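# Move the wooden block from bench to cart floor

## Task

Lift the wooden block from the bench and lay it flat on the floor of the cart, at the end with the handle, next to the profiles. The drop flap must stay open. Anything already achieved must still hold at the end. Finish with both hands empty and clear of the cart, having released the block and backed away. The robot must not fall or be left leaning, and at the end it must touch nothing.

## Robot and tools

Robot: a Rainbow Robotics RB-Y1. It has a two-wheel drive base with two rear casters, a folding torso (leg with ankle, knee and hip, then a chest that yaws), a head, and two 7-joint arms, each ending in a parallel gripper. The base is 0.58 m wide. It reaches 0.10 m ahead of the drive axle and 0.57 m behind it, and sweeps a 0.58 m radius when it turns on the spot. The wrist camera cases stick out sideways, so the robot can be up to 0.73 m wide.

Frames: all positions are in metres. The base frame has its origin on the floor between the drive wheels, x forward, y left, z up. The odometry frame is the base frame as it was at the start of the scene. base_odometry comes from wheel turns only, so slip shows up as travel. Heading is in rad, positive to the left. left_hand and right_hand are printed in the base frame. Each is the point between the finger pads, 0.03 m behind the fingertips. The fingers point along the hand's -z axis and close along its x axis. chest is a point on the spine, 0.08 m below the shoulders.

Tool move: one action per call. Its motions start together.
- base: a single velocity command {"x_m_s", "turn_rad_s", "for_s"}. x_m_s is forward speed, 0.005 to 1.5 either way, or 0. turn_rad_s is a left turn, 0.02 to 1.509 either way, or 0. for_s is 0.1 to 5 s. Any key left out counts as 0. It is a relative motion, roughly speed times for_s, with acceleration of 0.4 m/s² and 0.5 rad/s². There is no sideways motion. The base does not stop when it hits furniture.
- joints: absolute angle targets by name, in rad. Grippers are in m, giving the clear opening from 0 to 0.1. Ranges: torso_squat_rad 0 to 1.2; torso_shift_rad -0.3 to 0.6; torso_pitch_rad -0.2 to 1.4; torso_yaw_rad -1.5 to 1.5; shoulder_pitch ±2.356 (negative swings the arm forward); left_shoulder_roll 0 to 3.141 and right_shoulder_roll -3.141 to 0 (both move the arm outward); shoulder_yaw ±2.094; elbow -2.617 to 0.01 (negative bends); forearm_roll ±3.141; wrist_pitch -1.57 to 1.919; hand_roll ±2.705; head_pan_rad ±0.523; head_tilt_rad -0.35 to 1.57 (positive looks down). The torso also has combined limits: squat+shift<=1.52; squat-shift+pitch<=1.57; shift+0.5pitch-0.4squat<=0.7; shift+0.3pitch-0.5squat<=0.39.
- target: an absolute pose for one hand, {"side", "x", "y", "z", "quat_wxyz"}, in the base frame in m (-3 to 3), with the quaternion as the hand lines print it. It may be combined only with min_time_s. The hand follows an arc, so long moves are better split into steps. It is refused while another move is still running.
- min_time_s: 0.1 to 8 s, the shortest time any arm, head or torso motion may take.
- contact_limits: gripper current in mA, 200 to 672.5, which scales the grip force.
- cameras: head_camera, left_wrist_camera, right_wrist_camera or all. blocking: false makes the call return early.
To grip, command an opening at least 0.005 m narrower than the object. The gripper then reports off_target or done, and either is normal.

Results: status words are done, moving, reached or short (for targets, within 10 mm and 2°), off_target, refused, stopped, not_followed, contact_stop (torso only), time_out, limit_stop_at_<name> (guards against self-contact), torque_fault and limit_stop_at_motor_heat. An unplanned stop or a refusal cancels the rest of the move/wait/finished_scene calls in that reply. lidar_m gives 12 sectors of 30° each: the 1st straight ahead, the 4th left, the 7th behind, the 10th right. motor_effort is wheel load in %; a reading above about 30 at rest means the robot is pushing on something. Also reported: joint torques, external torques, wrist force/torque (raw, with offsets), motor temperatures, and on_its_own for actions the robot took by itself.

Other tools: wait(seconds 0 to 10) lets time pass. stop brakes all motion. zoom_image(camera, region [x0,y0,x1,y1], up to 504 px per side) magnifies the latest image. read_manual returns licences only. finished_scene(scene) ends the scene, and nothing may be called after it.

Cameras: head_camera is 896x504. The wrist cameras are 644x364. Calibration is approximate.

Avoid: the two arms striking or pressing each other, which can end the scene; torque faults, which freeze the robot for 10 s; motors overheating (80 °C); fast bending with the arms out or carrying a load, and hard stops while driving, since both can tip the robot; driving into furniture; dropping the block or releasing it while it moves; knocking the cart's flap shut. At the end, open the grippers above the block, lift clear, back away, and confirm that nothing is in contact.

Each tool is called after "Request:" as name(argument=value, ...) on one line, values as JSON.

## Session

Request:
move(joints={"head_tilt_rad":0.7,"head_pan_rad":0.4}, cameras=["head_camera"])

Request:
move(joints={"head_tilt_rad":0.7,"head_pan_rad":-0.4}, cameras=["head_camera"])

Scene clock: 0.93 s.
Joint torques (N m): left_arm=[-1.63 -0.91 0.64 -0.38 -0.08 -0.68 0.04] | right_arm=[-3.69 -0.55 -0.61 -1.36 -0.08 -0.48 -0.02]
External joint torques (N m): left_arm=[-0.25 -1.05 0.63 0.17 -0.09 -0.25 0.04] | right_arm=[-0.09 0.57 -0.57 0.28 -0.14 0.12 -0.04]
Motor temperatures (°C): left_arm=[30 28 31 35 34 32 37] | right_arm=[34 30 32 30 35 36 34]
Wrist force (N): left_arm=[-0.4 1.7 -7.7] | right_arm=[-2.6 0.6 -4.2]
Wrist torque (N m): left_arm=[-0.31 0.12 0.09] | right_arm=[-0.03 -0.10 -0.10]
Wrist force, peak (N): left_arm=[0.1 1.6 -7.9] | right_arm=[-2.9 0.8 -5.4]
move: done
base_odometry: x=+0.000 y=+0.000 heading=+0.000
lidar_m: 0.74 1.03 1.55 4.57 1.51 1.08 1.03 1.09 1.42 3.61 1.10 0.78
base_status: not commanded
joint_positions: torso_squat_rad=+0.350 torso_shift_rad=+0.000 torso_pitch_rad=+0.000 torso_yaw_rad=+0.000 left_shoulder_pitch_rad=+0.037 left_shoulder_roll_rad=+0.004 left_shoulder_yaw_rad=-0.043 left_elbow_rad=-0.196 left_forearm_roll_rad=-0.014 left_wrist_pitch_rad=+0.002 left_hand_roll_rad=+0.027 left_gripper_m=+0.099 right_shoulder_pitch_rad=-0.040 right_shoulder_roll_rad=-0.021 right_shoulder_yaw_rad=-0.018 right_elbow_rad=-0.235 right_forearm_roll_rad=+0.049 right_wrist_pitch_rad=-0.014 right_hand_roll_rad=+0.035 right_gripper_m=+0.099 head_pan_rad=+0.400 head_tilt_rad=+0.700
joint_status: all done
wheel_motors_off: 0
motor_effort: left_wheel=+0(1) right_wheel=+0(2)
chest: x=-0.2280 y=+0.0001 z=+1.2475 quat_wxyz=(+1.000, +0.000, +0.000, +0.000) (m; base frame)
left_hand: x=-0.1598 y=+0.2200 z=+0.5653 quat_wxyz=(+0.997, +0.000, -0.079, -0.009) (m; base frame)
right_hand: x=-0.0823 y=-0.2360 z=+0.5770 quat_wxyz=(+0.989, -0.016, -0.142, +0.041) (m; base frame)
pictures: head_camera
camera_calibration:
head_camera: T_world_to_cam=[[0.388009, -0.921119, -0.0314524, 0.124614], [-0.562346, -0.209567, -0.799905, 1.09371], [0.730216, 0.328057, -0.599302, 0.963016], [0, 0, 0, 1]] pos_world=[-0.136517, 0.028066, 1.45592]

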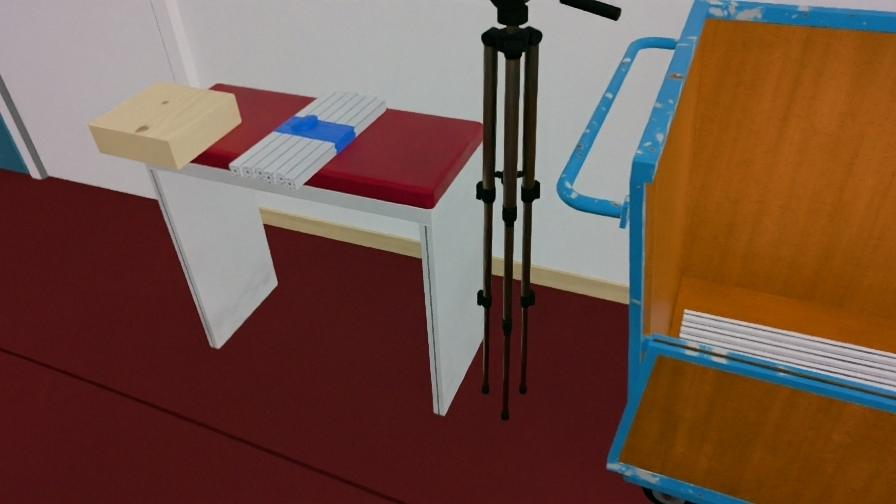

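Scene clock: 2.13 s.
Joint torques (N m): left_arm=[-1.92 -0.78 0.76 -0.45 -0.13 -0.71 -0.03] | right_arm=[-3.36 -0.19 -0.68 -1.44 -0.07 -0.5 -0.1]
External joint torques (N m): left_arm=[-0.54 -0.92 0.75 0.1 -0.13 -0.28 -0.02] | right_arm=[0.24 0.93 -0.63 0.19 -0.13 0.1 -0.11]
Wrist force (N): left_arm=[-0.3 1.2 -7.5] | right_arm=[-2.4 1.3 -5.1]
Wrist torque (N m): left_arm=[-0.27 0.08 0.10] | right_arm=[-0.12 -0.06 -0.10]
Wrist force, peak (N): left_arm=[-0.7 1.3 -8.3] | right_arm=[-2.9 1.1 -5.3]
move: done
base_odometry: x=+0.000 y=+0.000 heading=+0.000
lidar_m: 0.75 1.03 1.56 4.58 1.52 1.08 1.02 1.07 1.44 3.61 1.10 0.79
base_status: not commanded
joint_positions: torso_squat_rad=+0.350 torso_shift_rad=+0.000 torso_pitch_rad=+0.000 torso_yaw_rad=+0.000 left_shoulder_pitch_rad=+0.037 left_shoulder_roll_rad=+0.004 left_shoulder_yaw_rad=-0.043 left_elbow_rad=-0.196 left_forearm_roll_rad=-0.014 left_wrist_pitch_rad=+0.002 left_hand_roll_rad=+0.027 left_gripper_m=+0.099 right_shoulder_pitch_rad=-0.040 right_shoulder_roll_rad=-0.021 right_shoulder_yaw_rad=-0.018 right_elbow_rad=-0.235 right_forearm_roll_rad=+0.049 right_wrist_pitch_rad=-0.014 right_hand_roll_rad=+0.035 right_gripper_m=+0.099 head_pan_rad=-0.400 head_tilt_rad=+0.700
joint_status: all done
wheel_motors_off: 0
motor_effort: left_wheel=+0(1) right_wheel=+0(2)
chest: x=-0.2280 y=+0.0001 z=+1.2475 quat_wxyz=(+1.000, +0.000, +0.000, +0.000) (m; base frame)
left_hand: x=-0.1598 y=+0.2200 z=+0.5653 quat_wxyz=(+0.997, +0.000, -0.079, -0.009) (m; base frame)
right_hand: x=-0.0823 y=-0.2360 z=+0.5770 quat_wxyz=(+0.989, -0.016, -0.142, +0.041) (m; base frame)
pictures: head_camera
camera_calibration:
head_camera: T_world_to_cam=[[-0.390406, -0.920106, -0.0314445, -0.0357882], [-0.542049, 0.257333, -0.799977, 1.09791], [0.744155, -0.295271, -0.599207, 0.965849], [0, 0, 0, 1]] pos_world=[-0.137592, -0.0302708, 1.45592]

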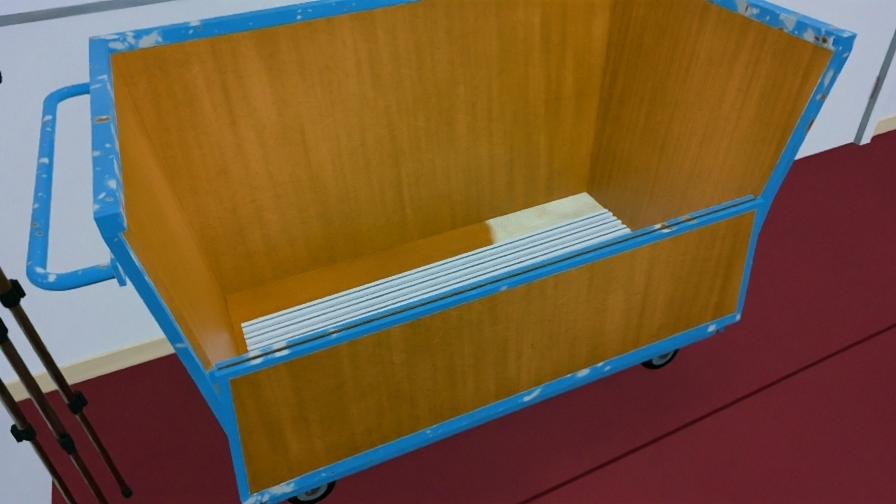

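Request:
move(base={"turn_rad_s":1.0,"for_s":1.57}, joints={"head_tilt_rad":0.5,"head_pan_rad":0})

Request:
move(base={"x_m_s":0.6,"for_s":2.43}, joints={"torso_squat_rad":0.8})

Request:
move(base={"turn_rad_s":-1.0,"for_s":1.57}, joints={"torso_squat_rad":0.8,"torso_pitch_rad":0.5,"left_shoulder_pitch_rad":0.5,"left_shoulder_roll_rad":0.25,"head_tilt_rad":0.1,"head_pan_rad":-0.2}, cameras=["head_camera"])

Scene clock: 10.47 s.
Joint torques (N m): left_arm=[-1.56 -0.81 0.44 -0.43 -0.02 -0.73 0.02] | right_arm=[-3.83 -0.46 -0.57 -1.4 0 -0.58 0.02]
External joint torques (N m): left_arm=[-0.18 -0.97 0.43 0.13 -0.02 -0.31 0.03] | right_arm=[-0.23 0.65 -0.53 0.23 -0.06 0.01 0.01]
Wrist force (N): left_arm=[0.2 1.9 -6.7] | right_arm=[-2.3 0.7 -4.8]
Wrist torque (N m): left_arm=[-0.39 0.17 0.10] | right_arm=[-0.06 -0.05 -0.08]
Wrist force, peak (N): left_arm=[0.3 1.5 -8.5] | right_arm=[-2.9 1.1 -5.5]
move: done
base_odometry: x=+0.000 y=+0.000 heading=+1.227
lidar_m: 1.57 2.58 1.29 1.03 1.02 1.14 1.76 3.87 0.99 0.75 0.74 1.06
base_status: done (sent for 1.57 of 1.57 s)
joint_positions: torso_squat_rad=+0.350 torso_shift_rad=+0.000 torso_pitch_rad=+0.000 torso_yaw_rad=+0.000 left_shoulder_pitch_rad=+0.037 left_shoulder_roll_rad=+0.004 left_shoulder_yaw_rad=-0.043 left_elbow_rad=-0.196 left_forearm_roll_rad=-0.014 left_wrist_pitch_rad=+0.002 left_hand_roll_rad=+0.027 left_gripper_m=+0.099 right_shoulder_pitch_rad=-0.040 right_shoulder_roll_rad=-0.021 right_shoulder_yaw_rad=-0.018 right_elbow_rad=-0.235 right_forearm_roll_rad=+0.049 right_wrist_pitch_rad=-0.014 right_hand_roll_rad=+0.035 right_gripper_m=+0.099 head_pan_rad=+0.000 head_tilt_rad=+0.500
joint_status: all done
wheel_motors_off: 0
motor_effort: left_wheel=+5(33) right_wheel=+20(50)
chest: x=-0.2280 y=+0.0001 z=+1.2475 quat_wxyz=(+1.000, +0.000, +0.000, +0.000) (m; base frame)
left_hand: x=-0.1598 y=+0.2200 z=+0.5653 quat_wxyz=(+0.997, +0.000, -0.079, -0.009) (m; base frame)
right_hand: x=-0.0823 y=-0.2360 z=+0.5770 quat_wxyz=(+0.989, -0.016, -0.142, +0.041) (m; base frame)
pictures: none

Scene clock: 14.60 s.
Joint torques (N m): left_arm=[-0.64 -1.15 0.8 -0.44 -0.04 -0.7 0.04] | right_arm=[-3.04 -0.87 -0.79 -1.29 -0.03 -0.56 -0.06]
External joint torques (N m): left_arm=[0.74 -1.3 0.79 0.11 -0.04 -0.28 0.05] | right_arm=[0.56 0.24 -0.75 0.34 -0.09 0.04 -0.08]
Wrist force (N): left_arm=[0.2 1.0 -7.1] | right_arm=[-2.6 1.0 -5.1]
Wrist torque (N m): left_arm=[-0.26 0.16 0.12] | right_arm=[-0.08 -0.12 -0.08]
Wrist force, peak (N): left_arm=[-0.2 1.3 -8.4] | right_arm=[-3.0 0.7 -5.6]
move: done
base_odometry: x=+0.491 y=+1.375 heading=+1.228
lidar_m: 1.69 3.85 1.93 1.56 1.55 1.71 2.66 1.31 0.92 0.41 0.63 1.10
base_status: done (sent for 2.43 of 2.43 s)
joint_positions: torso_squat_rad=+0.800 torso_shift_rad=+0.000 torso_pitch_rad=+0.000 torso_yaw_rad=+0.000 left_shoulder_pitch_rad=+0.037 left_shoulder_roll_rad=+0.004 left_shoulder_yaw_rad=-0.043 left_elbow_rad=-0.196 left_forearm_roll_rad=-0.014 left_wrist_pitch_rad=+0.002 left_hand_roll_rad=+0.027 left_gripper_m=+0.099 right_shoulder_pitch_rad=-0.040 right_shoulder_roll_rad=-0.021 right_shoulder_yaw_rad=-0.018 right_elbow_rad=-0.235 right_forearm_roll_rad=+0.049 right_wrist_pitch_rad=-0.014 right_hand_roll_rad=+0.035 right_gripper_m=+0.099 head_pan_rad=+0.000 head_tilt_rad=+0.500
joint_status: all done
wheel_motors_off: 0
motor_effort: left_wheel=+21(54) right_wheel=-20(53)
chest: x=-0.2280 y=+0.0001 z=+1.0776 quat_wxyz=(+1.000, +0.000, +0.000, +0.000) (m; base frame)
left_hand: x=-0.1597 y=+0.2200 z=+0.3954 quat_wxyz=(+0.997, +0.000, -0.079, -0.009) (m; base frame)
right_hand: x=-0.0822 y=-0.2360 z=+0.4072 quat_wxyz=(+0.989, -0.016, -0.142, +0.041) (m; base frame)
pictures: none

Scene clock: 18.10 s.
Joint torques (N m): left_arm=[20.21 5.39 1.37 7.98 -0.08 0.98 -0.01] | right_arm=[10.5 -0.65 -0.65 4.1 -0.09 0.56 0]
External joint torques (N m): left_arm=[-2.13 -1.87 0.71 -0.45 -0.09 -0.37 -0.05] | right_arm=[0.72 0.17 -0.39 0.67 -0.04 0.21 0.01]
Wrist force (N): left_arm=[5.7 -0.3 -5.6] | right_arm=[0.7 0.9 -5.0]
Wrist torque (N m): left_arm=[-0.14 0.50 0.04] | right_arm=[-0.06 0.11 -0.10]
Wrist force, peak (N): left_arm=[2.9 0.6 -8.4] | right_arm=[-2.7 1.7 -5.0]
move: done
base_odometry: x=+0.491 y=+1.375 heading=+0.002
lidar_m: 0.39 1.00 1.38 3.58 2.29 1.63 1.55 1.62 2.16 1.30 0.89 1.08
base_status: done (sent for 1.57 of 1.57 s)
joint_positions: torso_squat_rad=+0.800 torso_shift_rad=+0.000 torso_pitch_rad=+0.500 torso_yaw_rad=+0.000 left_shoulder_pitch_rad=+0.500 left_shoulder_roll_rad=+0.250 left_shoulder_yaw_rad=-0.043 left_elbow_rad=-0.196 left_forearm_roll_rad=-0.014 left_wrist_pitch_rad=+0.002 left_hand_roll_rad=+0.027 left_gripper_m=+0.099 right_shoulder_pitch_rad=-0.040 right_shoulder_roll_rad=-0.021 right_shoulder_yaw_rad=-0.018 right_elbow_rad=-0.235 right_forearm_roll_rad=+0.049 right_wrist_pitch_rad=-0.014 right_hand_roll_rad=+0.035 right_gripper_m=+0.099 head_pan_rad=-0.200 head_tilt_rad=+0.100
joint_status: all done
wheel_motors_off: 0
motor_effort: left_wheel=+22(49) right_wheel=+2(56)
chest: x=-0.0797 y=+0.0001 z=+1.0397 quat_wxyz=(+0.969, +0.000, +0.247, +0.000) (m; base frame)
left_hand: x=-0.6183 y=+0.3879 z=+0.6361 quat_wxyz=(+0.914, +0.123, +0.387, -0.001) (m; base frame)
right_hand: x=-0.2732 y=-0.2360 z=+0.3815 quat_wxyz=(+0.993, -0.006, +0.107, +0.043) (m; base frame)
pictures: head_camera
camera_calibration:
head_camera: T_world_to_cam=[[-0.172623, -0.982916, 0.0638564, -0.0716404], [-0.511356, 0.0340198, -0.858695, 1.10429], [0.841853, -0.180884, -0.508493, 0.527869], [0, 0, 0, 1]] pos_world=[0.10793, -0.0125012, 1.22124]

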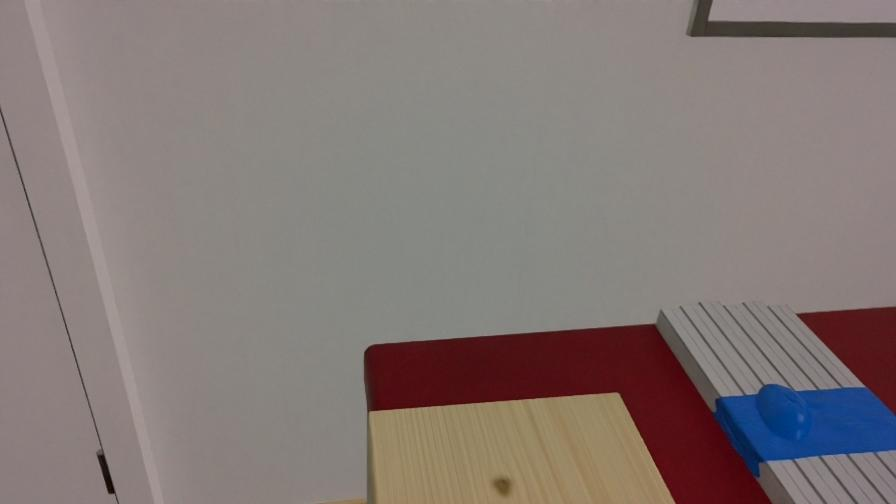

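Request:
move(base={"x_m_s":-0.2,"for_s":0.75}, joints={"head_tilt_rad":0.3})

Request:
move(target={"side":"right","x":0.33,"y":-0.15,"z":0.767,"quat_wxyz":[0.7071,0,-0.7071,0]}, min_time_s=2, cameras=["head_camera","right_wrist_camera"])

Scene clock: 22.13 s.
Joint torques (N m): left_arm=[20.39 5.54 1.25 8.1 -0.07 0.92 0.01] | right_arm=[10.2 0.11 -0.75 4.13 -0.19 0.52 0.07]
External joint torques (N m): left_arm=[-1.95 -1.73 0.6 -0.32 -0.07 -0.43 -0.04] | right_arm=[0.42 0.92 -0.49 0.69 -0.13 0.17 0.08]
Wrist force (N): left_arm=[5.4 -0.6 -5.9] | right_arm=[0.8 0.8 -5.4]
Wrist torque (N m): left_arm=[-0.14 0.45 0.06] | right_arm=[-0.03 0.09 -0.08]
Wrist force, peak (N): left_arm=[6.1 -0.6 -6.1] | right_arm=[0.3 1.1 -5.5]
move: done
base_odometry: x=+0.338 y=+1.374 heading=+0.000
lidar_m: 0.55 1.15 1.59 4.06 2.07 1.46 1.39 1.47 1.93 1.69 0.97 1.11
base_status: done (sent for 0.77 of 0.77 s)
joint_positions: torso_squat_rad=+0.800 torso_shift_rad=+0.000 torso_pitch_rad=+0.500 torso_yaw_rad=+0.000 left_shoulder_pitch_rad=+0.500 left_shoulder_roll_rad=+0.250 left_shoulder_yaw_rad=-0.043 left_elbow_rad=-0.196 left_forearm_roll_rad=-0.014 left_wrist_pitch_rad=+0.002 left_hand_roll_rad=+0.027 left_gripper_m=+0.099 right_shoulder_pitch_rad=-0.040 right_shoulder_roll_rad=-0.021 right_shoulder_yaw_rad=-0.018 right_elbow_rad=-0.235 right_forearm_roll_rad=+0.049 right_wrist_pitch_rad=-0.014 right_hand_roll_rad=+0.035 right_gripper_m=+0.099 head_pan_rad=-0.200 head_tilt_rad=+0.300
joint_status: all done
wheel_motors_off: 0
motor_effort: left_wheel=-15(37) right_wheel=+14(37)
chest: x=-0.0797 y=+0.0001 z=+1.0397 quat_wxyz=(+0.969, +0.000, +0.247, +0.000) (m; base frame)
left_hand: x=-0.6183 y=+0.3879 z=+0.6361 quat_wxyz=(+0.914, +0.123, +0.387, -0.001) (m; base frame)
right_hand: x=-0.2732 y=-0.2360 z=+0.3815 quat_wxyz=(+0.993, -0.006, +0.107, +0.043) (m; base frame)
pictures: none

Scene clock: 24.47 s.
Joint torques (N m): left_arm=[20.41 5.42 1.47 8.07 -0.07 0.94 -0.03] | right_arm=[-2.6 3.78 1.23 -10.11 0.54 -1.52 0.02]
External joint torques (N m): left_arm=[-1.93 -1.85 0.81 -0.36 -0.08 -0.41 -0.08] | right_arm=[0.3 2.13 0.38 -0.49 -0.08 -0.13 -0.03]
Wrist force (N): left_arm=[5.1 -0.4 -5.6] | right_arm=[-7.0 1.0 0.8]
Wrist torque (N m): left_arm=[-0.14 0.37 0.06] | right_arm=[-0.16 -0.38 -0.23]
Wrist force, peak (N): left_arm=[5.7 -1.1 -6.4] | right_arm=[-7.9 0.4 1.1]
move: done
base_odometry: x=+0.338 y=+1.374 heading=+0.000
lidar_m: 0.53 1.15 1.58 4.05 2.05 1.47 1.39 1.46 1.94 1.69 0.98 1.09
base_status: not commanded
joint_positions: torso_squat_rad=+0.800 torso_shift_rad=+0.000 torso_pitch_rad=+0.500 torso_yaw_rad=+0.000 left_shoulder_pitch_rad=+0.500 left_shoulder_roll_rad=+0.250 left_shoulder_yaw_rad=-0.043 left_elbow_rad=-0.196 left_forearm_roll_rad=-0.014 left_wrist_pitch_rad=+0.002 left_hand_roll_rad=+0.027 left_gripper_m=+0.099 right_shoulder_pitch_rad=-0.042 right_shoulder_roll_rad=+0.000 right_shoulder_yaw_rad=+0.219 right_elbow_rad=-1.804 right_forearm_roll_rad=-0.679 right_wrist_pitch_rad=-0.311 right_hand_roll_rad=+0.760 right_gripper_m=+0.099 head_pan_rad=-0.200 head_tilt_rad=+0.300
joint_status: all done
wheel_motors_off: 0
motor_effort: left_wheel=-16(17) right_wheel=+16(18)
chest: x=-0.0797 y=+0.0001 z=+1.0397 quat_wxyz=(+0.969, +0.000, +0.247, +0.000) (m; base frame)
left_hand: x=-0.6183 y=+0.3879 z=+0.6361 quat_wxyz=(+0.914, +0.123, +0.387, -0.001) (m; base frame)
right_hand: x=+0.3299 y=-0.1502 z=+0.7665 quat_wxyz=(+0.704, +0.005, -0.710, +0.005) (m; base frame)
right_hand_status: reached (checked arc, planned for 2.0 s): 1 mm and 1.0 deg off.
pictures: head_camera, right_wrist_camera
camera_calibration:
head_camera: T_world_to_cam=[[-0.178866, -0.981788, 0.0640304, -0.071606], [-0.667586, 0.0733022, -0.740915, 0.967953], [0.722728, -0.17527, -0.668539, 0.72492], [0, 0, 0, 1]] pos_world=[0.109464, -0.0141981, 1.20639]
right_wrist_camera: T_world_to_cam=[[0.0352185, -0.0275239, -0.999001, 0.748782], [-0.518563, 0.854017, -0.0418106, 0.358487], [0.854314, 0.519517, 0.0158043, -0.143727], [0, 0, 0, 1]] pos_world=[0.282315, -0.210876, 0.765294]

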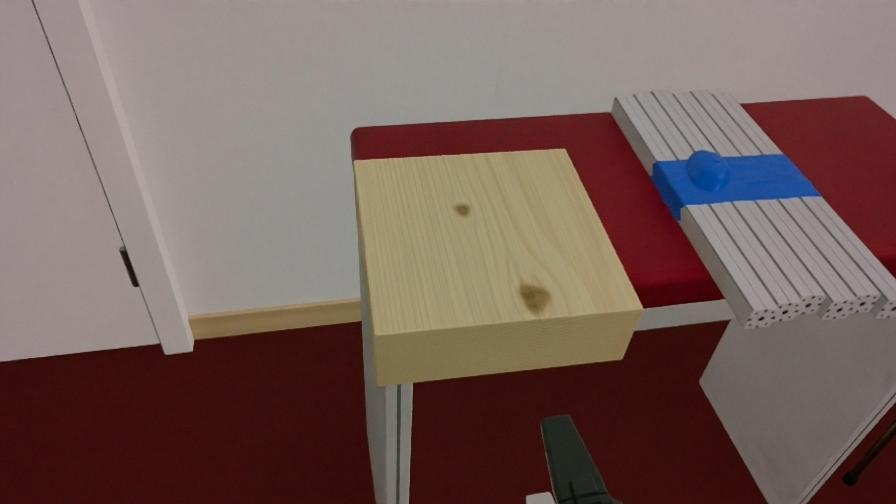

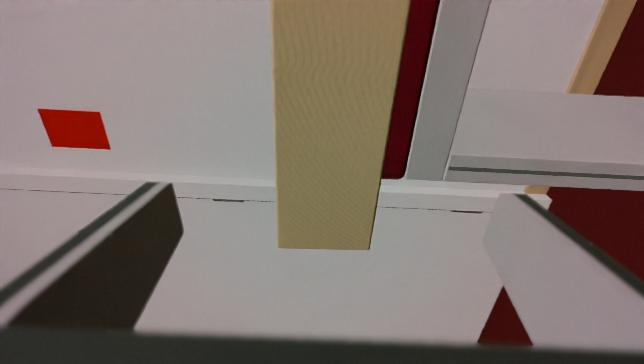

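Request:
move(target={"side":"right","x":0.42,"y":-0.15,"z":0.769,"quat_wxyz":[0.7071,0,-0.7071,0]}, min_time_s=1.2, cameras=["right_wrist_camera"])

Request:
move(target={"side":"right","x":0.46,"y":-0.15,"z":0.769,"quat_wxyz":[0.7071,0,-0.7071,0]}, min_time_s=1, cameras=["head_camera","right_wrist_camera"])

Scene clock: 28.47 s.
Joint torques (N m): left_arm=[20.21 5.76 1.48 8.05 -0.09 1.05 0.03] | right_arm=[-9.38 3.16 -1.51 -10.18 0.43 -0.95 0.17]
External joint torques (N m): left_arm=[-2.13 -1.5 0.83 -0.38 -0.1 -0.3 -0.02] | right_arm=[-1.1 2.1 -2.03 -0.31 -0.17 0.11 0.12]
Wrist force (N): left_arm=[6.0 -0.2 -6.4] | right_arm=[-7.7 0.7 1.0]
Wrist torque (N m): left_arm=[-0.15 0.51 0.05] | right_arm=[-0.12 -0.48 -0.24]
Wrist force, peak (N): left_arm=[6.0 -0.2 -6.4] | right_arm=[-7.9 0.5 0.4]
move: done
base_odometry: x=+0.338 y=+1.374 heading=+0.000
lidar_m: 0.54 1.16 1.58 4.06 2.05 1.46 1.39 1.45 1.94 1.69 0.97 1.11
base_status: not commanded
joint_positions: torso_squat_rad=+0.800 torso_shift_rad=+0.000 torso_pitch_rad=+0.500 torso_yaw_rad=+0.000 left_shoulder_pitch_rad=+0.500 left_shoulder_roll_rad=+0.250 left_shoulder_yaw_rad=-0.043 left_elbow_rad=-0.196 left_forearm_roll_rad=-0.014 left_wrist_pitch_rad=+0.002 left_hand_roll_rad=+0.027 left_gripper_m=+0.099 right_shoulder_pitch_rad=-0.368 right_shoulder_roll_rad=+0.000 right_shoulder_yaw_rad=+0.095 right_elbow_rad=-1.583 right_forearm_roll_rad=-0.949 right_wrist_pitch_rad=-0.257 right_hand_roll_rad=+0.989 right_gripper_m=+0.099 head_pan_rad=-0.200 head_tilt_rad=+0.300
joint_status: all done
wheel_motors_off: 0
motor_effort: left_wheel=-16(17) right_wheel=+14(17)
chest: x=-0.0797 y=+0.0001 z=+1.0397 quat_wxyz=(+0.969, +0.000, +0.247, +0.000) (m; base frame)
left_hand: x=-0.6183 y=+0.3879 z=+0.6361 quat_wxyz=(+0.914, +0.123, +0.387, -0.001) (m; base frame)
right_hand: x=+0.4197 y=-0.1501 z=+0.7689 quat_wxyz=(+0.705, +0.002, -0.709, +0.002) (m; base frame)
right_hand_status: reached (checked arc, planned for 1.2 s): 0 mm and 0.4 deg off.
pictures: right_wrist_camera
camera_calibration:
right_wrist_camera: T_world_to_cam=[[0.0313422, -0.0288042, -0.999094, 0.749482], [-0.510547, 0.858883, -0.040778, 0.401618], [0.859279, 0.511362, 0.0122134, -0.221046], [0, 0, 0, 1]] pos_world=[0.371494, -0.21032, 0.767879]

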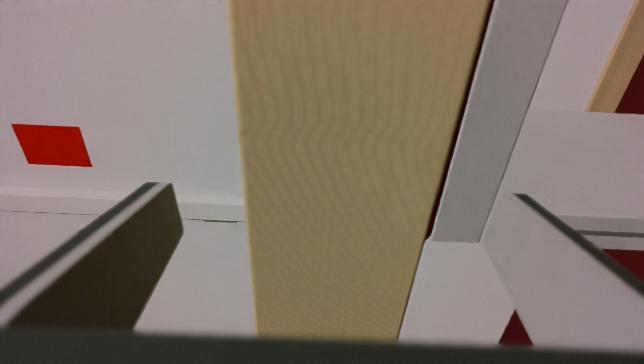

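Scene clock: 29.80 s.
Joint torques (N m): left_arm=[20.33 5.58 1.5 7.95 -0.01 0.98 -0.05] | right_arm=[-12.28 -0.28 -1.63 -10.12 0.2 -0.97 0.24]
External joint torques (N m): left_arm=[-2.01 -1.69 0.84 -0.48 -0.02 -0.37 -0.1] | right_arm=[-1.53 -0.68 -2.06 -0.23 -0.39 0.06 0.19]
Wrist force (N): left_arm=[4.9 -0.2 -6.1] | right_arm=[-7.0 0.5 1.2]
Wrist torque (N m): left_arm=[-0.20 0.35 0.00] | right_arm=[-0.10 -0.37 -0.21]
Wrist force, peak (N): left_arm=[6.0 0.0 -6.2] | right_arm=[-7.7 0.6 1.7]
move: done
base_odometry: x=+0.338 y=+1.374 heading=+0.000
lidar_m: 0.54 1.16 1.58 4.07 2.06 1.45 1.39 1.45 1.93 1.69 0.96 1.12
base_status: not commanded
joint_positions: torso_squat_rad=+0.800 torso_shift_rad=+0.000 torso_pitch_rad=+0.500 torso_yaw_rad=+0.000 left_shoulder_pitch_rad=+0.500 left_shoulder_roll_rad=+0.250 left_shoulder_yaw_rad=-0.043 left_elbow_rad=-0.196 left_forearm_roll_rad=-0.014 left_wrist_pitch_rad=+0.002 left_hand_roll_rad=+0.027 left_gripper_m=+0.099 right_shoulder_pitch_rad=-0.518 right_shoulder_roll_rad=-0.006 right_shoulder_yaw_rad=+0.037 right_elbow_rad=-1.445 right_forearm_roll_rad=-0.985 right_wrist_pitch_rad=-0.249 right_hand_roll_rad=+1.009 right_gripper_m=+0.099 head_pan_rad=-0.200 head_tilt_rad=+0.300
joint_status: all done
wheel_motors_off: 0
motor_effort: left_wheel=-16(17) right_wheel=+17(17)
chest: x=-0.0797 y=+0.0001 z=+1.0397 quat_wxyz=(+0.969, +0.000, +0.247, +0.000) (m; base frame)
left_hand: x=-0.6183 y=+0.3879 z=+0.6361 quat_wxyz=(+0.914, +0.123, +0.387, -0.001) (m; base frame)
right_hand: x=+0.4595 y=-0.1499 z=+0.7692 quat_wxyz=(+0.708, +0.000, -0.707, +0.000) (m; base frame)
right_hand_status: reached (checked arc, planned for 1.0 s): 1 mm and 0.1 deg off.
pictures: head_camera, right_wrist_camera
camera_calibration:
head_camera: T_world_to_cam=[[-0.178866, -0.981788, 0.0640304, -0.071606], [-0.667586, 0.0733022, -0.740915, 0.967953], [0.722728, -0.17527, -0.668539, 0.72492], [0, 0, 0, 1]] pos_world=[0.109464, -0.0141981, 1.20639]
right_wrist_camera: T_world_to_cam=[[0.0251532, -0.0288601, -0.999267, 0.751494], [-0.506698, 0.861302, -0.0376299, 0.417941], [0.861757, 0.507273, 0.00704113, -0.253207], [0, 0, 0, 1]] pos_world=[0.41107, -0.20984, 0.768453]

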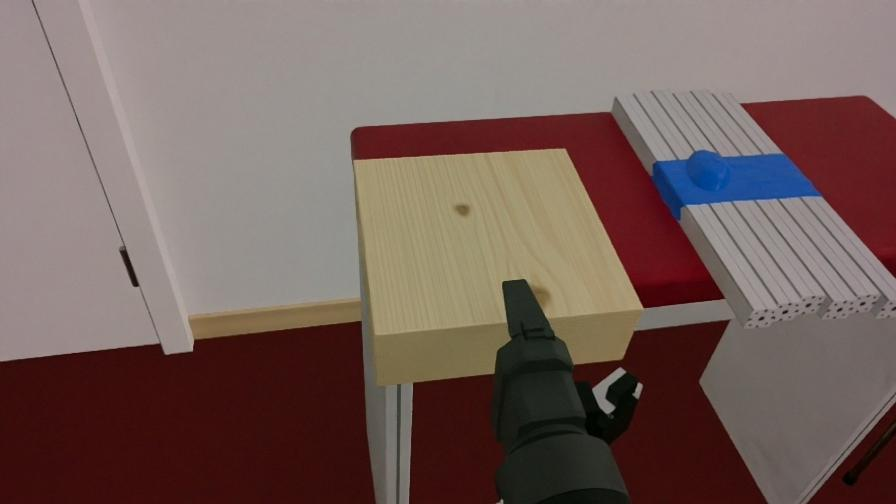

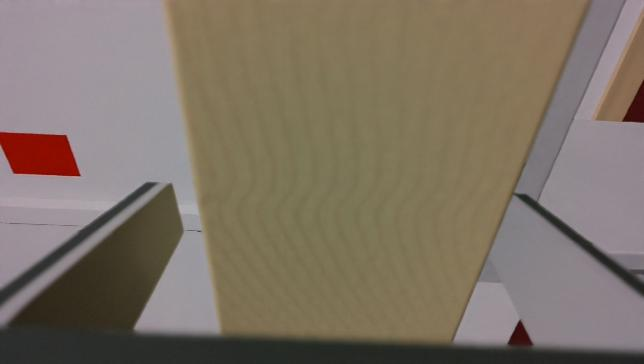

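Request:
move(target={"side":"right","x":0.484,"y":-0.15,"z":0.765,"quat_wxyz":[0.7071,0,-0.7071,0]}, min_time_s=1)

Request:
move(joints={"right_gripper_m":0.045}, cameras=["head_camera","right_wrist_camera"])

Scene clock: 33.63 s.
Joint torques (N m): left_arm=[20.45 5.57 1.59 8.09 -0.04 0.91 -0.05] | right_arm=[-14.01 -1.73 -1.7 -9.95 0.46 -1.45 -0.15]
External joint torques (N m): left_arm=[-1.9 -1.7 0.94 -0.34 -0.05 -0.44 -0.09] | right_arm=[-1.67 -1.27 -1.73 -0.15 -0.18 -0.35 -0.2]
Wrist force (N): left_arm=[5.4 -0.4 -5.5] | right_arm=[-7.5 0.6 1.2]
Wrist torque (N m): left_arm=[-0.14 0.42 0.05] | right_arm=[-0.13 -0.43 -0.04]
Wrist force, peak (N): left_arm=[5.4 -0.3 -6.8] | right_arm=[-7.8 0.4 1.4]
move: done
base_odometry: x=+0.338 y=+1.374 heading=+0.000
lidar_m: 0.55 1.15 1.58 4.06 2.07 1.46 1.39 1.46 1.94 1.69 0.97 1.10
base_status: not commanded
joint_positions: torso_squat_rad=+0.800 torso_shift_rad=+0.000 torso_pitch_rad=+0.500 torso_yaw_rad=+0.000 left_shoulder_pitch_rad=+0.500 left_shoulder_roll_rad=+0.250 left_shoulder_yaw_rad=-0.043 left_elbow_rad=-0.196 left_forearm_roll_rad=-0.014 left_wrist_pitch_rad=+0.002 left_hand_roll_rad=+0.027 left_gripper_m=+0.099 right_shoulder_pitch_rad=-0.619 right_shoulder_roll_rad=-0.043 right_shoulder_yaw_rad=+0.037 right_elbow_rad=-1.319 right_forearm_roll_rad=-0.985 right_wrist_pitch_rad=-0.286 right_hand_roll_rad=+0.962 right_gripper_m=+0.099 head_pan_rad=-0.200 head_tilt_rad=+0.300
joint_status: all done
wheel_motors_off: 0
motor_effort: left_wheel=-15(17) right_wheel=+17(17)
chest: x=-0.0797 y=+0.0001 z=+1.0397 quat_wxyz=(+0.969, +0.000, +0.247, +0.000) (m; base frame)
left_hand: x=-0.6183 y=+0.3879 z=+0.6361 quat_wxyz=(+0.914, +0.123, +0.387, -0.001) (m; base frame)
right_hand: x=+0.4837 y=-0.1500 z=+0.7650 quat_wxyz=(+0.708, +0.000, -0.706, +0.000) (m; base frame)
right_hand_status: reached (checked arc, planned for 1.0 s): 0 mm and 0.1 deg off.
pictures: none

Scene clock: 34.77 s.
Joint torques (N m): left_arm=[20.04 5.76 1.27 8.18 0.01 1.09 -0.02] | right_arm=[-12.45 -1.64 -2.23 -9.09 0.44 -0.58 -0.1]
External joint torques (N m): left_arm=[-2.3 -1.5 0.61 -0.24 0 -0.26 -0.07] | right_arm=[-0.11 -1.18 -2.26 0.71 -0.2 0.52 -0.15]
Wrist force (N): left_arm=[5.3 -0.6 -5.5] | right_arm=[-3.5 0.9 2.9]
Wrist torque (N m): left_arm=[-0.14 0.42 0.08] | right_arm=[-0.13 -0.75 -0.18]
Wrist force, peak (N): left_arm=[6.0 -0.2 -6.5] | right_arm=[-7.6 0.6 0.8]
move: off_target
base_odometry: x=+0.338 y=+1.374 heading=+0.000
lidar_m: 0.56 1.15 1.60 4.07 2.06 1.47 1.39 1.47 1.93 1.70 0.97 1.09
base_status: not commanded
joint_positions: torso_squat_rad=+0.800 torso_shift_rad=+0.000 torso_pitch_rad=+0.500 torso_yaw_rad=+0.000 left_shoulder_pitch_rad=+0.500 left_shoulder_roll_rad=+0.250 left_shoulder_yaw_rad=-0.043 left_elbow_rad=-0.196 left_forearm_roll_rad=-0.014 left_wrist_pitch_rad=+0.002 left_hand_roll_rad=+0.027 left_gripper_m=+0.099 right_shoulder_pitch_rad=-0.619 right_shoulder_roll_rad=-0.043 right_shoulder_yaw_rad=+0.037 right_elbow_rad=-1.319 right_forearm_roll_rad=-0.985 right_wrist_pitch_rad=-0.286 right_hand_roll_rad=+0.962 right_gripper_m=+0.076 head_pan_rad=-0.200 head_tilt_rad=+0.300
joint_status: right_gripper_m off_target (ended at +0.076, target +0.045)
wheel_motors_off: 0
motor_effort: left_wheel=-16(16) right_wheel=+16(17)
chest: x=-0.0797 y=+0.0001 z=+1.0397 quat_wxyz=(+0.969, +0.000, +0.247, +0.000) (m; base frame)
left_hand: x=-0.6183 y=+0.3879 z=+0.6361 quat_wxyz=(+0.914, +0.123, +0.387, -0.001) (m; base frame)
right_hand: x=+0.4838 y=-0.1499 z=+0.7653 quat_wxyz=(+0.708, +0.000, -0.707, +0.000) (m; base frame)
pictures: head_camera, right_wrist_camera
camera_calibration:
head_camera: T_world_to_cam=[[-0.178866, -0.981788, 0.0640304, -0.071606], [-0.667586, 0.0733022, -0.740915, 0.967953], [0.722728, -0.17527, -0.668539, 0.72492], [0, 0, 0, 1]] pos_world=[0.109464, -0.0141981, 1.20639]
right_wrist_camera: T_world_to_cam=[[0.0249895, -0.0291879, -0.999262, 0.746984], [-0.506584, 0.86136, -0.0378285, 0.430222], [0.861828, 0.507155, 0.00673883, -0.273943], [0, 0, 0, 1]] pos_world=[0.435369, -0.209842, 0.764553]

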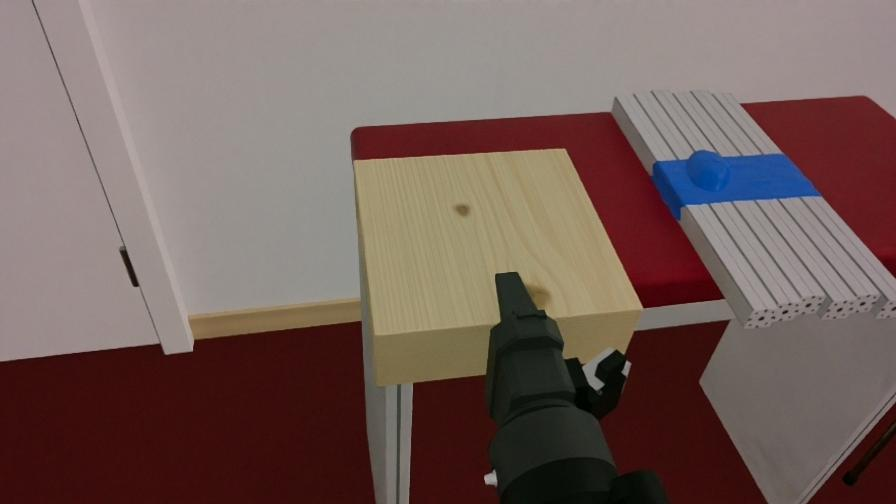

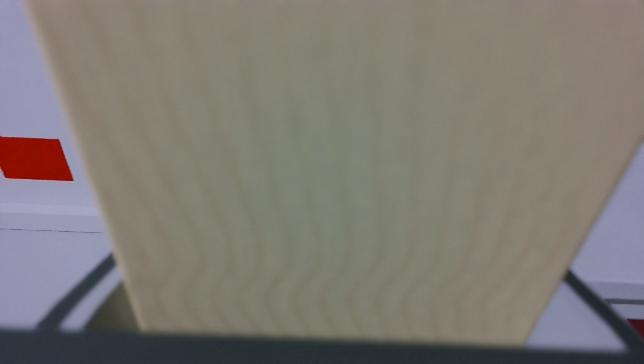

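Request:
move(target={"side":"right","x":0.488,"y":-0.15,"z":0.825,"quat_wxyz":[0.7934,0,-0.6088,0]}, min_time_s=1.5)

Request:
move(target={"side":"right","x":0.475,"y":-0.15,"z":0.88,"quat_wxyz":[0.866,0,-0.5,0]}, min_time_s=1.5, cameras=["head_camera"])

Scene clock: 39.67 s.
Joint torques (N m): left_arm=[20.37 5.52 1.6 8.2 -0.04 0.96 -0.06] | right_arm=[-11.09 0.62 -4.95 -10.43 0.65 0.08 -0.62]
External joint torques (N m): left_arm=[-1.97 -1.74 0.95 -0.23 -0.04 -0.4 -0.1] | right_arm=[1.85 0.88 -5.55 -0.33 0.14 1.87 -0.66]
Wrist force (N): left_arm=[5.2 -0.9 -5.8] | right_arm=[-10.1 7.3 -2.5]
Wrist torque (N m): left_arm=[-0.06 0.40 0.03] | right_arm=[0.89 -2.22 0.75]
Wrist force, peak (N): left_arm=[5.8 0.0 -6.6] | right_arm=[-29.2 -4.6 0.5]
move: done
base_odometry: x=+0.338 y=+1.374 heading=+0.001
lidar_m: 0.54 1.15 1.59 4.07 2.05 1.47 1.38 1.46 1.95 1.69 0.97 1.11
base_status: not commanded
joint_positions: torso_squat_rad=+0.800 torso_shift_rad=+0.000 torso_pitch_rad=+0.500 torso_yaw_rad=+0.000 left_shoulder_pitch_rad=+0.500 left_shoulder_roll_rad=+0.250 left_shoulder_yaw_rad=-0.043 left_elbow_rad=-0.196 left_forearm_roll_rad=-0.014 left_wrist_pitch_rad=+0.002 left_hand_roll_rad=+0.027 left_gripper_m=+0.099 right_shoulder_pitch_rad=-0.640 right_shoulder_roll_rad=+0.000 right_shoulder_yaw_rad=-0.021 right_elbow_rad=-1.763 right_forearm_roll_rad=+0.350 right_wrist_pitch_rad=+0.585 right_hand_roll_rad=-0.301 right_gripper_m=+0.074 head_pan_rad=-0.200 head_tilt_rad=+0.300
joint_status: all done
wheel_motors_off: 0
motor_effort: left_wheel=-14(16) right_wheel=+10(17)
chest: x=-0.0796 y=+0.0001 z=+1.0397 quat_wxyz=(+0.969, +0.000, +0.247, +0.000) (m; base frame)
left_hand: x=-0.6183 y=+0.3878 z=+0.6361 quat_wxyz=(+0.914, +0.123, +0.387, -0.001) (m; base frame)
right_hand: x=+0.4881 y=-0.1493 z=+0.8257 quat_wxyz=(+0.793, +0.002, -0.609, +0.002) (m; base frame)
right_hand_status: reached (checked arc, planned for 1.5 s): 1 mm and 0.3 deg off.
pictures: none

Scene clock: 41.50 s.
Joint torques (N m): left_arm=[20.23 5.74 1.44 8.01 -0.05 0.98 -0.02] | right_arm=[-21.92 -3.55 -2.39 -15.58 0.85 -4.15 -0.42]
External joint torques (N m): left_arm=[-2.12 -1.52 0.79 -0.42 -0.06 -0.37 -0.06] | right_arm=[-7.25 -2.18 -2.78 -6.79 0.42 -2.48 -0.47]
Wrist force (N): left_arm=[5.2 -0.6 -5.1] | right_arm=[-16.8 3.3 -10.4]
Wrist torque (N m): left_arm=[-0.13 0.40 0.03] | right_arm=[0.02 -0.06 0.42]
Wrist force, peak (N): left_arm=[5.9 -0.3 -6.5] | right_arm=[-27.2 1.3 -8.2]
move: done
base_odometry: x=+0.338 y=+1.374 heading=+0.001
lidar_m: 0.56 1.16 1.59 4.06 2.06 1.45 1.39 1.45 1.95 1.69 0.98 1.12
base_status: not commanded
joint_positions: torso_squat_rad=+0.800 torso_shift_rad=+0.000 torso_pitch_rad=+0.500 torso_yaw_rad=+0.000 left_shoulder_pitch_rad=+0.500 left_shoulder_roll_rad=+0.250 left_shoulder_yaw_rad=-0.043 left_elbow_rad=-0.196 left_forearm_roll_rad=-0.014 left_wrist_pitch_rad=+0.002 left_hand_roll_rad=+0.027 left_gripper_m=+0.099 right_shoulder_pitch_rad=-0.826 right_shoulder_roll_rad=-0.032 right_shoulder_yaw_rad=-0.054 right_elbow_rad=-1.982 right_forearm_roll_rad=+0.203 right_wrist_pitch_rad=+1.236 right_hand_roll_rad=-0.163 right_gripper_m=+0.075 head_pan_rad=-0.200 head_tilt_rad=+0.300
joint_status: all done
wheel_motors_off: 0
motor_effort: left_wheel=-14(15) right_wheel=+14(15)
chest: x=-0.0795 y=+0.0001 z=+1.0397 quat_wxyz=(+0.969, +0.000, +0.248, +0.000) (m; base frame)
left_hand: x=-0.6183 y=+0.3879 z=+0.6363 quat_wxyz=(+0.914, +0.123, +0.387, -0.001) (m; base frame)
right_hand: x=+0.4743 y=-0.1497 z=+0.8784 quat_wxyz=(+0.867, +0.000, -0.499, +0.000) (m; base frame)
right_hand_status: reached (checked arc, planned for 1.5 s): 2 mm and 0.1 deg off.
pictures: head_camera
camera_calibration:
head_camera: T_world_to_cam=[[-0.178703, -0.98181, 0.0641362, -0.0716924], [-0.667978, 0.073204, -0.740572, 0.967708], [0.722406, -0.175184, -0.668909, 0.725121], [0, 0, 0, 1]] pos_world=[0.109764, -0.0141986, 1.2063]

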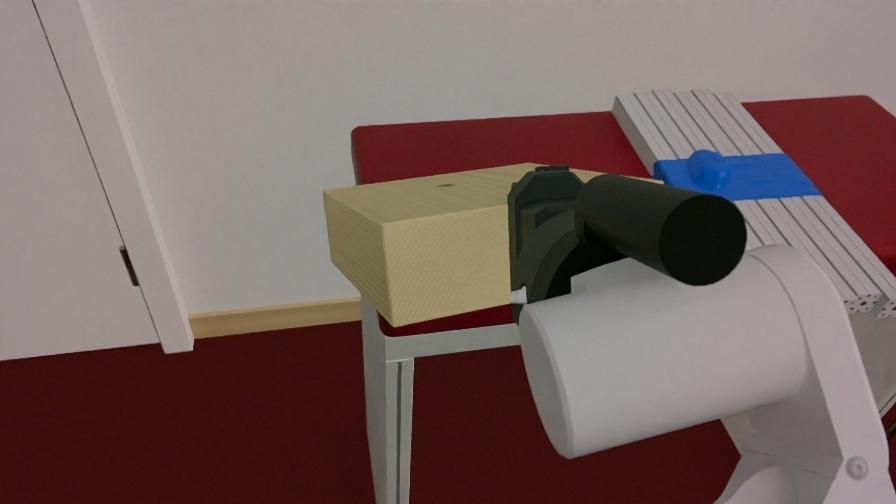

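Request:
zoom_image(camera="head_camera", region=[300, 100, 700, 360])

Request:
move(cameras=["right_wrist_camera","left_wrist_camera"])

Scaled by 1.260 from the camera's 896x504 image, which has a finer 1280x720 frame.

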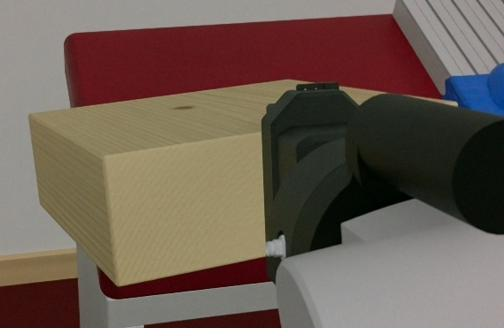

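Scene clock: 43.60 s.
Joint torques (N m): left_arm=[20.25 5.58 1.35 8.05 -0.05 1.07 0.03] | right_arm=[-21.3 -3.87 -2.53 -15.73 1.02 -4.26 -0.36]
External joint torques (N m): left_arm=[-2.1 -1.68 0.69 -0.38 -0.06 -0.28 -0.01] | right_arm=[-6.63 -2.5 -2.92 -6.94 0.58 -2.6 -0.4]
Motor temperatures (°C): left_arm=[31 28 31 36 34 32 37] | right_arm=[34 30 32 31 35 36 34]
Wrist force (N): left_arm=[4.7 -0.8 -5.6] | right_arm=[-17.2 3.5 -10.4]
Wrist torque (N m): left_arm=[-0.11 0.37 0.02] | right_arm=[-0.01 -0.06 0.42]
Wrist force, peak (N): left_arm=[6.0 -0.6 -6.4] | right_arm=[-17.7 4.3 -10.9]
base_odometry: x=+0.338 y=+1.374 heading=+0.001
lidar_m: 0.55 1.16 1.58 4.07 2.06 1.47 1.40 1.45 1.95 1.69 0.99 1.11
base_status: not commanded
joint_positions: torso_squat_rad=+0.800 torso_shift_rad=+0.000 torso_pitch_rad=+0.500 torso_yaw_rad=+0.000 left_shoulder_pitch_rad=+0.500 left_shoulder_roll_rad=+0.250 left_shoulder_yaw_rad=-0.043 left_elbow_rad=-0.196 left_forearm_roll_rad=-0.014 left_wrist_pitch_rad=+0.002 left_hand_roll_rad=+0.027 left_gripper_m=+0.099 right_shoulder_pitch_rad=-0.826 right_shoulder_roll_rad=-0.032 right_shoulder_yaw_rad=-0.054 right_elbow_rad=-1.982 right_forearm_roll_rad=+0.203 right_wrist_pitch_rad=+1.236 right_hand_roll_rad=-0.163 right_gripper_m=+0.075 head_pan_rad=-0.200 head_tilt_rad=+0.300
joint_status: all done
wheel_motors_off: 0
motor_effort: left_wheel=-14(15) right_wheel=+11(15)
chest: x=-0.0794 y=+0.0001 z=+1.0397 quat_wxyz=(+0.969, +0.000, +0.248, +0.000) (m; base frame)
left_hand: x=-0.6183 y=+0.3879 z=+0.6363 quat_wxyz=(+0.914, +0.123, +0.387, -0.001) (m; base frame)
right_hand: x=+0.4743 y=-0.1497 z=+0.8784 quat_wxyz=(+0.867, +0.000, -0.499, +0.000) (m; base frame)
right_hand_status: reached (checked arc, planned for 1.5 s): 2 mm and 0.1 deg off.
pictures: left_wrist_camera, right_wrist_camera
camera_calibration:
left_wrist_camera: T_world_to_cam=[[0.696163, 0.12133, -0.707557, 0.833042], [0.258264, -0.961952, 0.0891517, 0.505164], [-0.669819, -0.2448, -0.70101, 0.199309], [0, 0, 0, 1]] pos_world=[-0.576897, 0.433661, 0.684107]
right_wrist_camera: T_world_to_cam=[[-0.47871, -0.0288953, -0.877497, 0.992323], [-0.457604, 0.86118, 0.221284, 0.178731], [0.749289, 0.507477, -0.425479, 0.166496], [0, 0, 0, 1]] pos_world=[0.43207, -0.209739, 0.902051]

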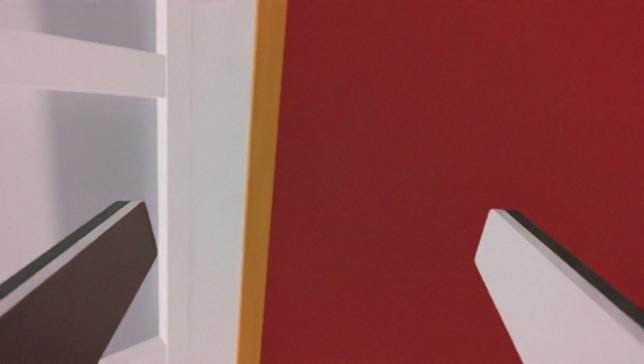

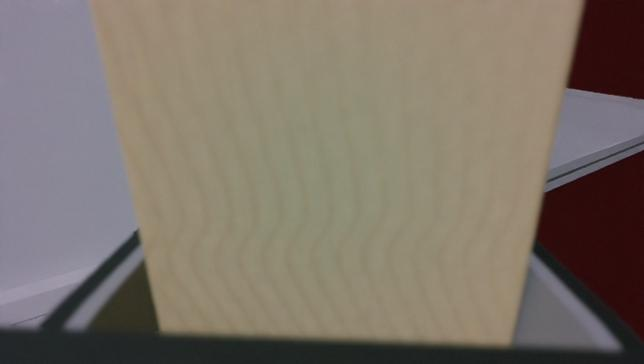

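Request:
move(target={"side":"right","x":0.475,"y":-0.15,"z":0.925,"quat_wxyz":[0.9239,0,-0.3827,0]}, min_time_s=2, cameras=["head_camera","right_wrist_camera"])

Scene clock: 48.37 s.
Joint torques (N m): left_arm=[20.49 5.49 1.57 8.18 -0.07 0.93 0.07] | right_arm=[-29.27 -7.27 -1.38 -14.47 0.39 -4.63 -0.14]
External joint torques (N m): left_arm=[-1.87 -1.77 0.91 -0.25 -0.08 -0.42 0.03] | right_arm=[-11.23 -3.73 -1.88 -7.16 0.1 -3.25 -0.17]
Wrist force (N): left_arm=[5.1 -0.3 -5.6] | right_arm=[-15.9 3.4 -16.7]
Wrist torque (N m): left_arm=[-0.13 0.39 0.04] | right_arm=[-0.49 0.43 0.27]
Wrist force, peak (N): left_arm=[5.9 0.2 -6.6] | right_arm=[-20.2 2.2 -17.8]
move: done
base_odometry: x=+0.338 y=+1.374 heading=+0.001
lidar_m: 0.54 1.15 1.58 4.06 2.06 1.47 1.39 1.46 1.95 1.69 0.99 1.11
base_status: not commanded
joint_positions: torso_squat_rad=+0.800 torso_shift_rad=+0.000 torso_pitch_rad=+0.501 torso_yaw_rad=+0.000 left_shoulder_pitch_rad=+0.500 left_shoulder_roll_rad=+0.250 left_shoulder_yaw_rad=-0.043 left_elbow_rad=-0.196 left_forearm_roll_rad=-0.014 left_wrist_pitch_rad=+0.002 left_hand_roll_rad=+0.027 left_gripper_m=+0.099 right_shoulder_pitch_rad=-1.155 right_shoulder_roll_rad=-0.079 right_shoulder_yaw_rad=-0.165 right_elbow_rad=-1.898 right_forearm_roll_rad=+0.145 right_wrist_pitch_rad=+1.727 right_hand_roll_rad=-0.110 right_gripper_m=+0.074 head_pan_rad=-0.200 head_tilt_rad=+0.300
joint_status: all done
wheel_motors_off: 0
motor_effort: left_wheel=-14(15) right_wheel=+13(14)
chest: x=-0.0793 y=+0.0001 z=+1.0397 quat_wxyz=(+0.969, +0.000, +0.248, +0.000) (m; base frame)
left_hand: x=-0.6183 y=+0.3879 z=+0.6365 quat_wxyz=(+0.914, +0.123, +0.387, -0.001) (m; base frame)
right_hand: x=+0.4744 y=-0.1500 z=+0.9227 quat_wxyz=(+0.925, +0.000, -0.380, +0.000) (m; base frame)
right_hand_status: reached (checked arc, planned for 2.0 s): 2 mm and 0.3 deg off.
pictures: head_camera, right_wrist_camera
camera_calibration:
head_camera: T_world_to_cam=[[-0.178745, -0.981804, 0.0641167, -0.07172], [-0.668227, 0.0733083, -0.740337, 0.967521], [0.722166, -0.175176, -0.669171, 0.725236], [0, 0, 0, 1]] pos_world=[0.109963, -0.0142983, 1.2062]
right_wrist_camera: T_world_to_cam=[[-0.691824, -0.0291231, -0.721478, 0.988235], [-0.383665, 0.861293, 0.333129, 0.0308535], [0.611703, 0.507273, -0.607037, 0.418212], [0, 0, 0, 1]] pos_world=[0.439701, -0.209941, 0.956582]

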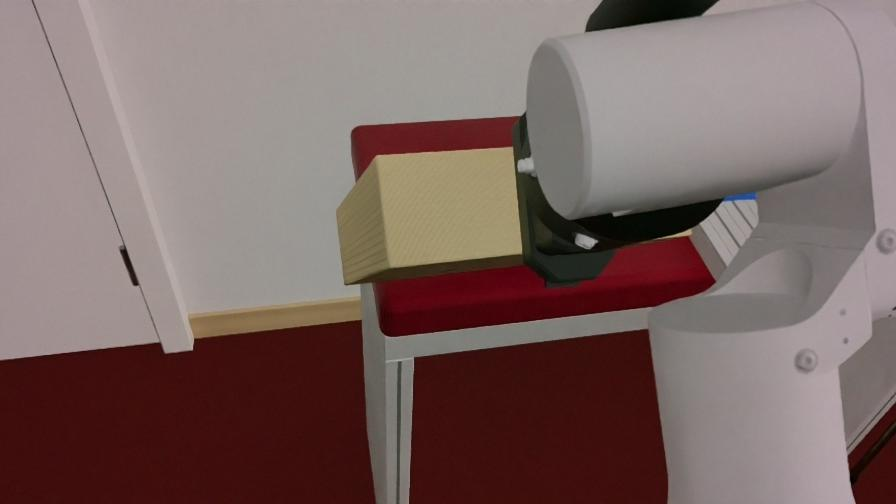

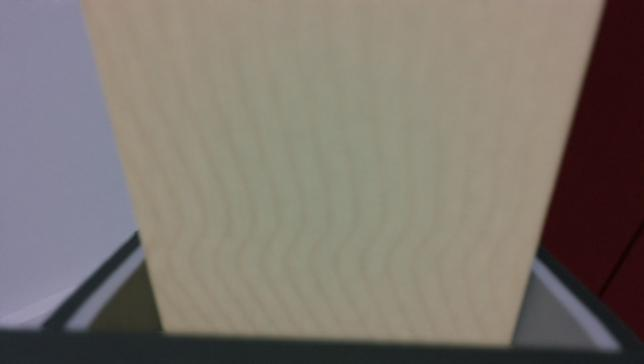

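Request:
move(target={"side":"right","x":0.47,"y":-0.16,"z":0.985,"quat_wxyz":[0.9659,0,-0.2588,0]}, min_time_s=2.5, cameras=["head_camera","right_wrist_camera"])

Scene clock: 52.60 s.
Joint torques (N m): left_arm=[20.46 5.65 1.63 8.04 -0.08 1.09 0.1] | right_arm=[-33.56 -5.39 2.42 -14.12 -0.07 -5.67 -0.14]
External joint torques (N m): left_arm=[-1.91 -1.61 0.97 -0.4 -0.09 -0.27 0.06] | right_arm=[-14.15 -1.14 -0.04 -8.12 -0.13 -4.36 -0.17]
Wrist force (N): left_arm=[5.4 -0.4 -6.1] | right_arm=[-18.3 1.8 -20.2]
Wrist torque (N m): left_arm=[-0.13 0.45 0.07] | right_arm=[-0.42 1.12 0.05]
Wrist force, peak (N): left_arm=[5.9 -0.8 -6.5] | right_arm=[-19.0 2.5 -20.6]
move: short
base_odometry: x=+0.338 y=+1.374 heading=+0.001
lidar_m: 0.55 1.16 1.58 4.07 2.05 1.47 1.39 1.46 1.94 1.70 0.98 1.10
base_status: not commanded
joint_positions: torso_squat_rad=+0.800 torso_shift_rad=+0.000 torso_pitch_rad=+0.501 torso_yaw_rad=+0.000 left_shoulder_pitch_rad=+0.500 left_shoulder_roll_rad=+0.250 left_shoulder_yaw_rad=-0.043 left_elbow_rad=-0.196 left_forearm_roll_rad=-0.014 left_wrist_pitch_rad=+0.002 left_hand_roll_rad=+0.027 left_gripper_m=+0.099 right_shoulder_pitch_rad=-1.399 right_shoulder_roll_rad=+0.000 right_shoulder_yaw_rad=-0.343 right_elbow_rad=-1.863 right_forearm_roll_rad=+0.315 right_wrist_pitch_rad=+1.920 right_hand_roll_rad=+0.081 right_gripper_m=+0.074 head_pan_rad=-0.200 head_tilt_rad=+0.300
joint_status: all done
wheel_motors_off: 0
motor_effort: left_wheel=-15(15) right_wheel=+11(15)
chest: x=-0.0793 y=+0.0001 z=+1.0396 quat_wxyz=(+0.969, +0.000, +0.248, +0.000) (m; base frame)
left_hand: x=-0.6183 y=+0.3879 z=+0.6365 quat_wxyz=(+0.914, +0.123, +0.387, -0.001) (m; base frame)
right_hand: x=+0.4702 y=-0.1604 z=+0.9820 quat_wxyz=(+0.936, -0.013, -0.353, -0.003) (m; base frame)
right_hand_status: short (checked arc, as near as the solve gets, planned for 2.5 s): 3 mm and 11.5 deg off. The place is met; only the turn is off.
pictures: head_camera, right_wrist_camera
camera_calibration:
head_camera: T_world_to_cam=[[-0.178745, -0.981802, 0.0641408, -0.0717249], [-0.668279, 0.0733027, -0.740291, 0.967464], [0.722117, -0.175187, -0.66922, 0.725162], [0, 0, 0, 1]] pos_world=[0.110063, -0.0142983, 1.2061]
right_wrist_camera: T_world_to_cam=[[-0.733316, -0.0323513, -0.679118, 1.00527], [-0.34991, 0.874382, 0.336182, 0.00171216], [0.582933, 0.484158, -0.652519, 0.516541], [0, 0, 0, 1]] pos_world=[0.436672, -0.219063, 1.01917]

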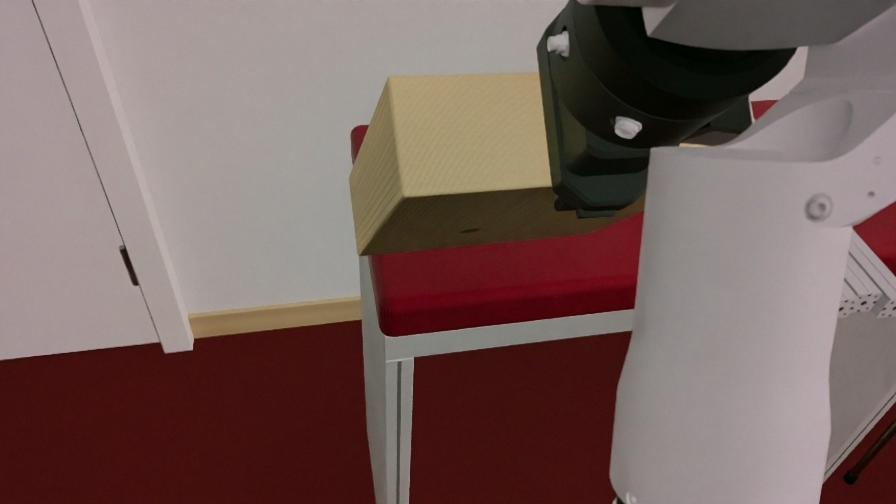

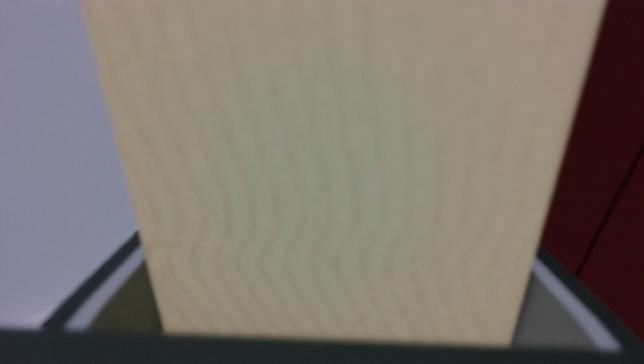

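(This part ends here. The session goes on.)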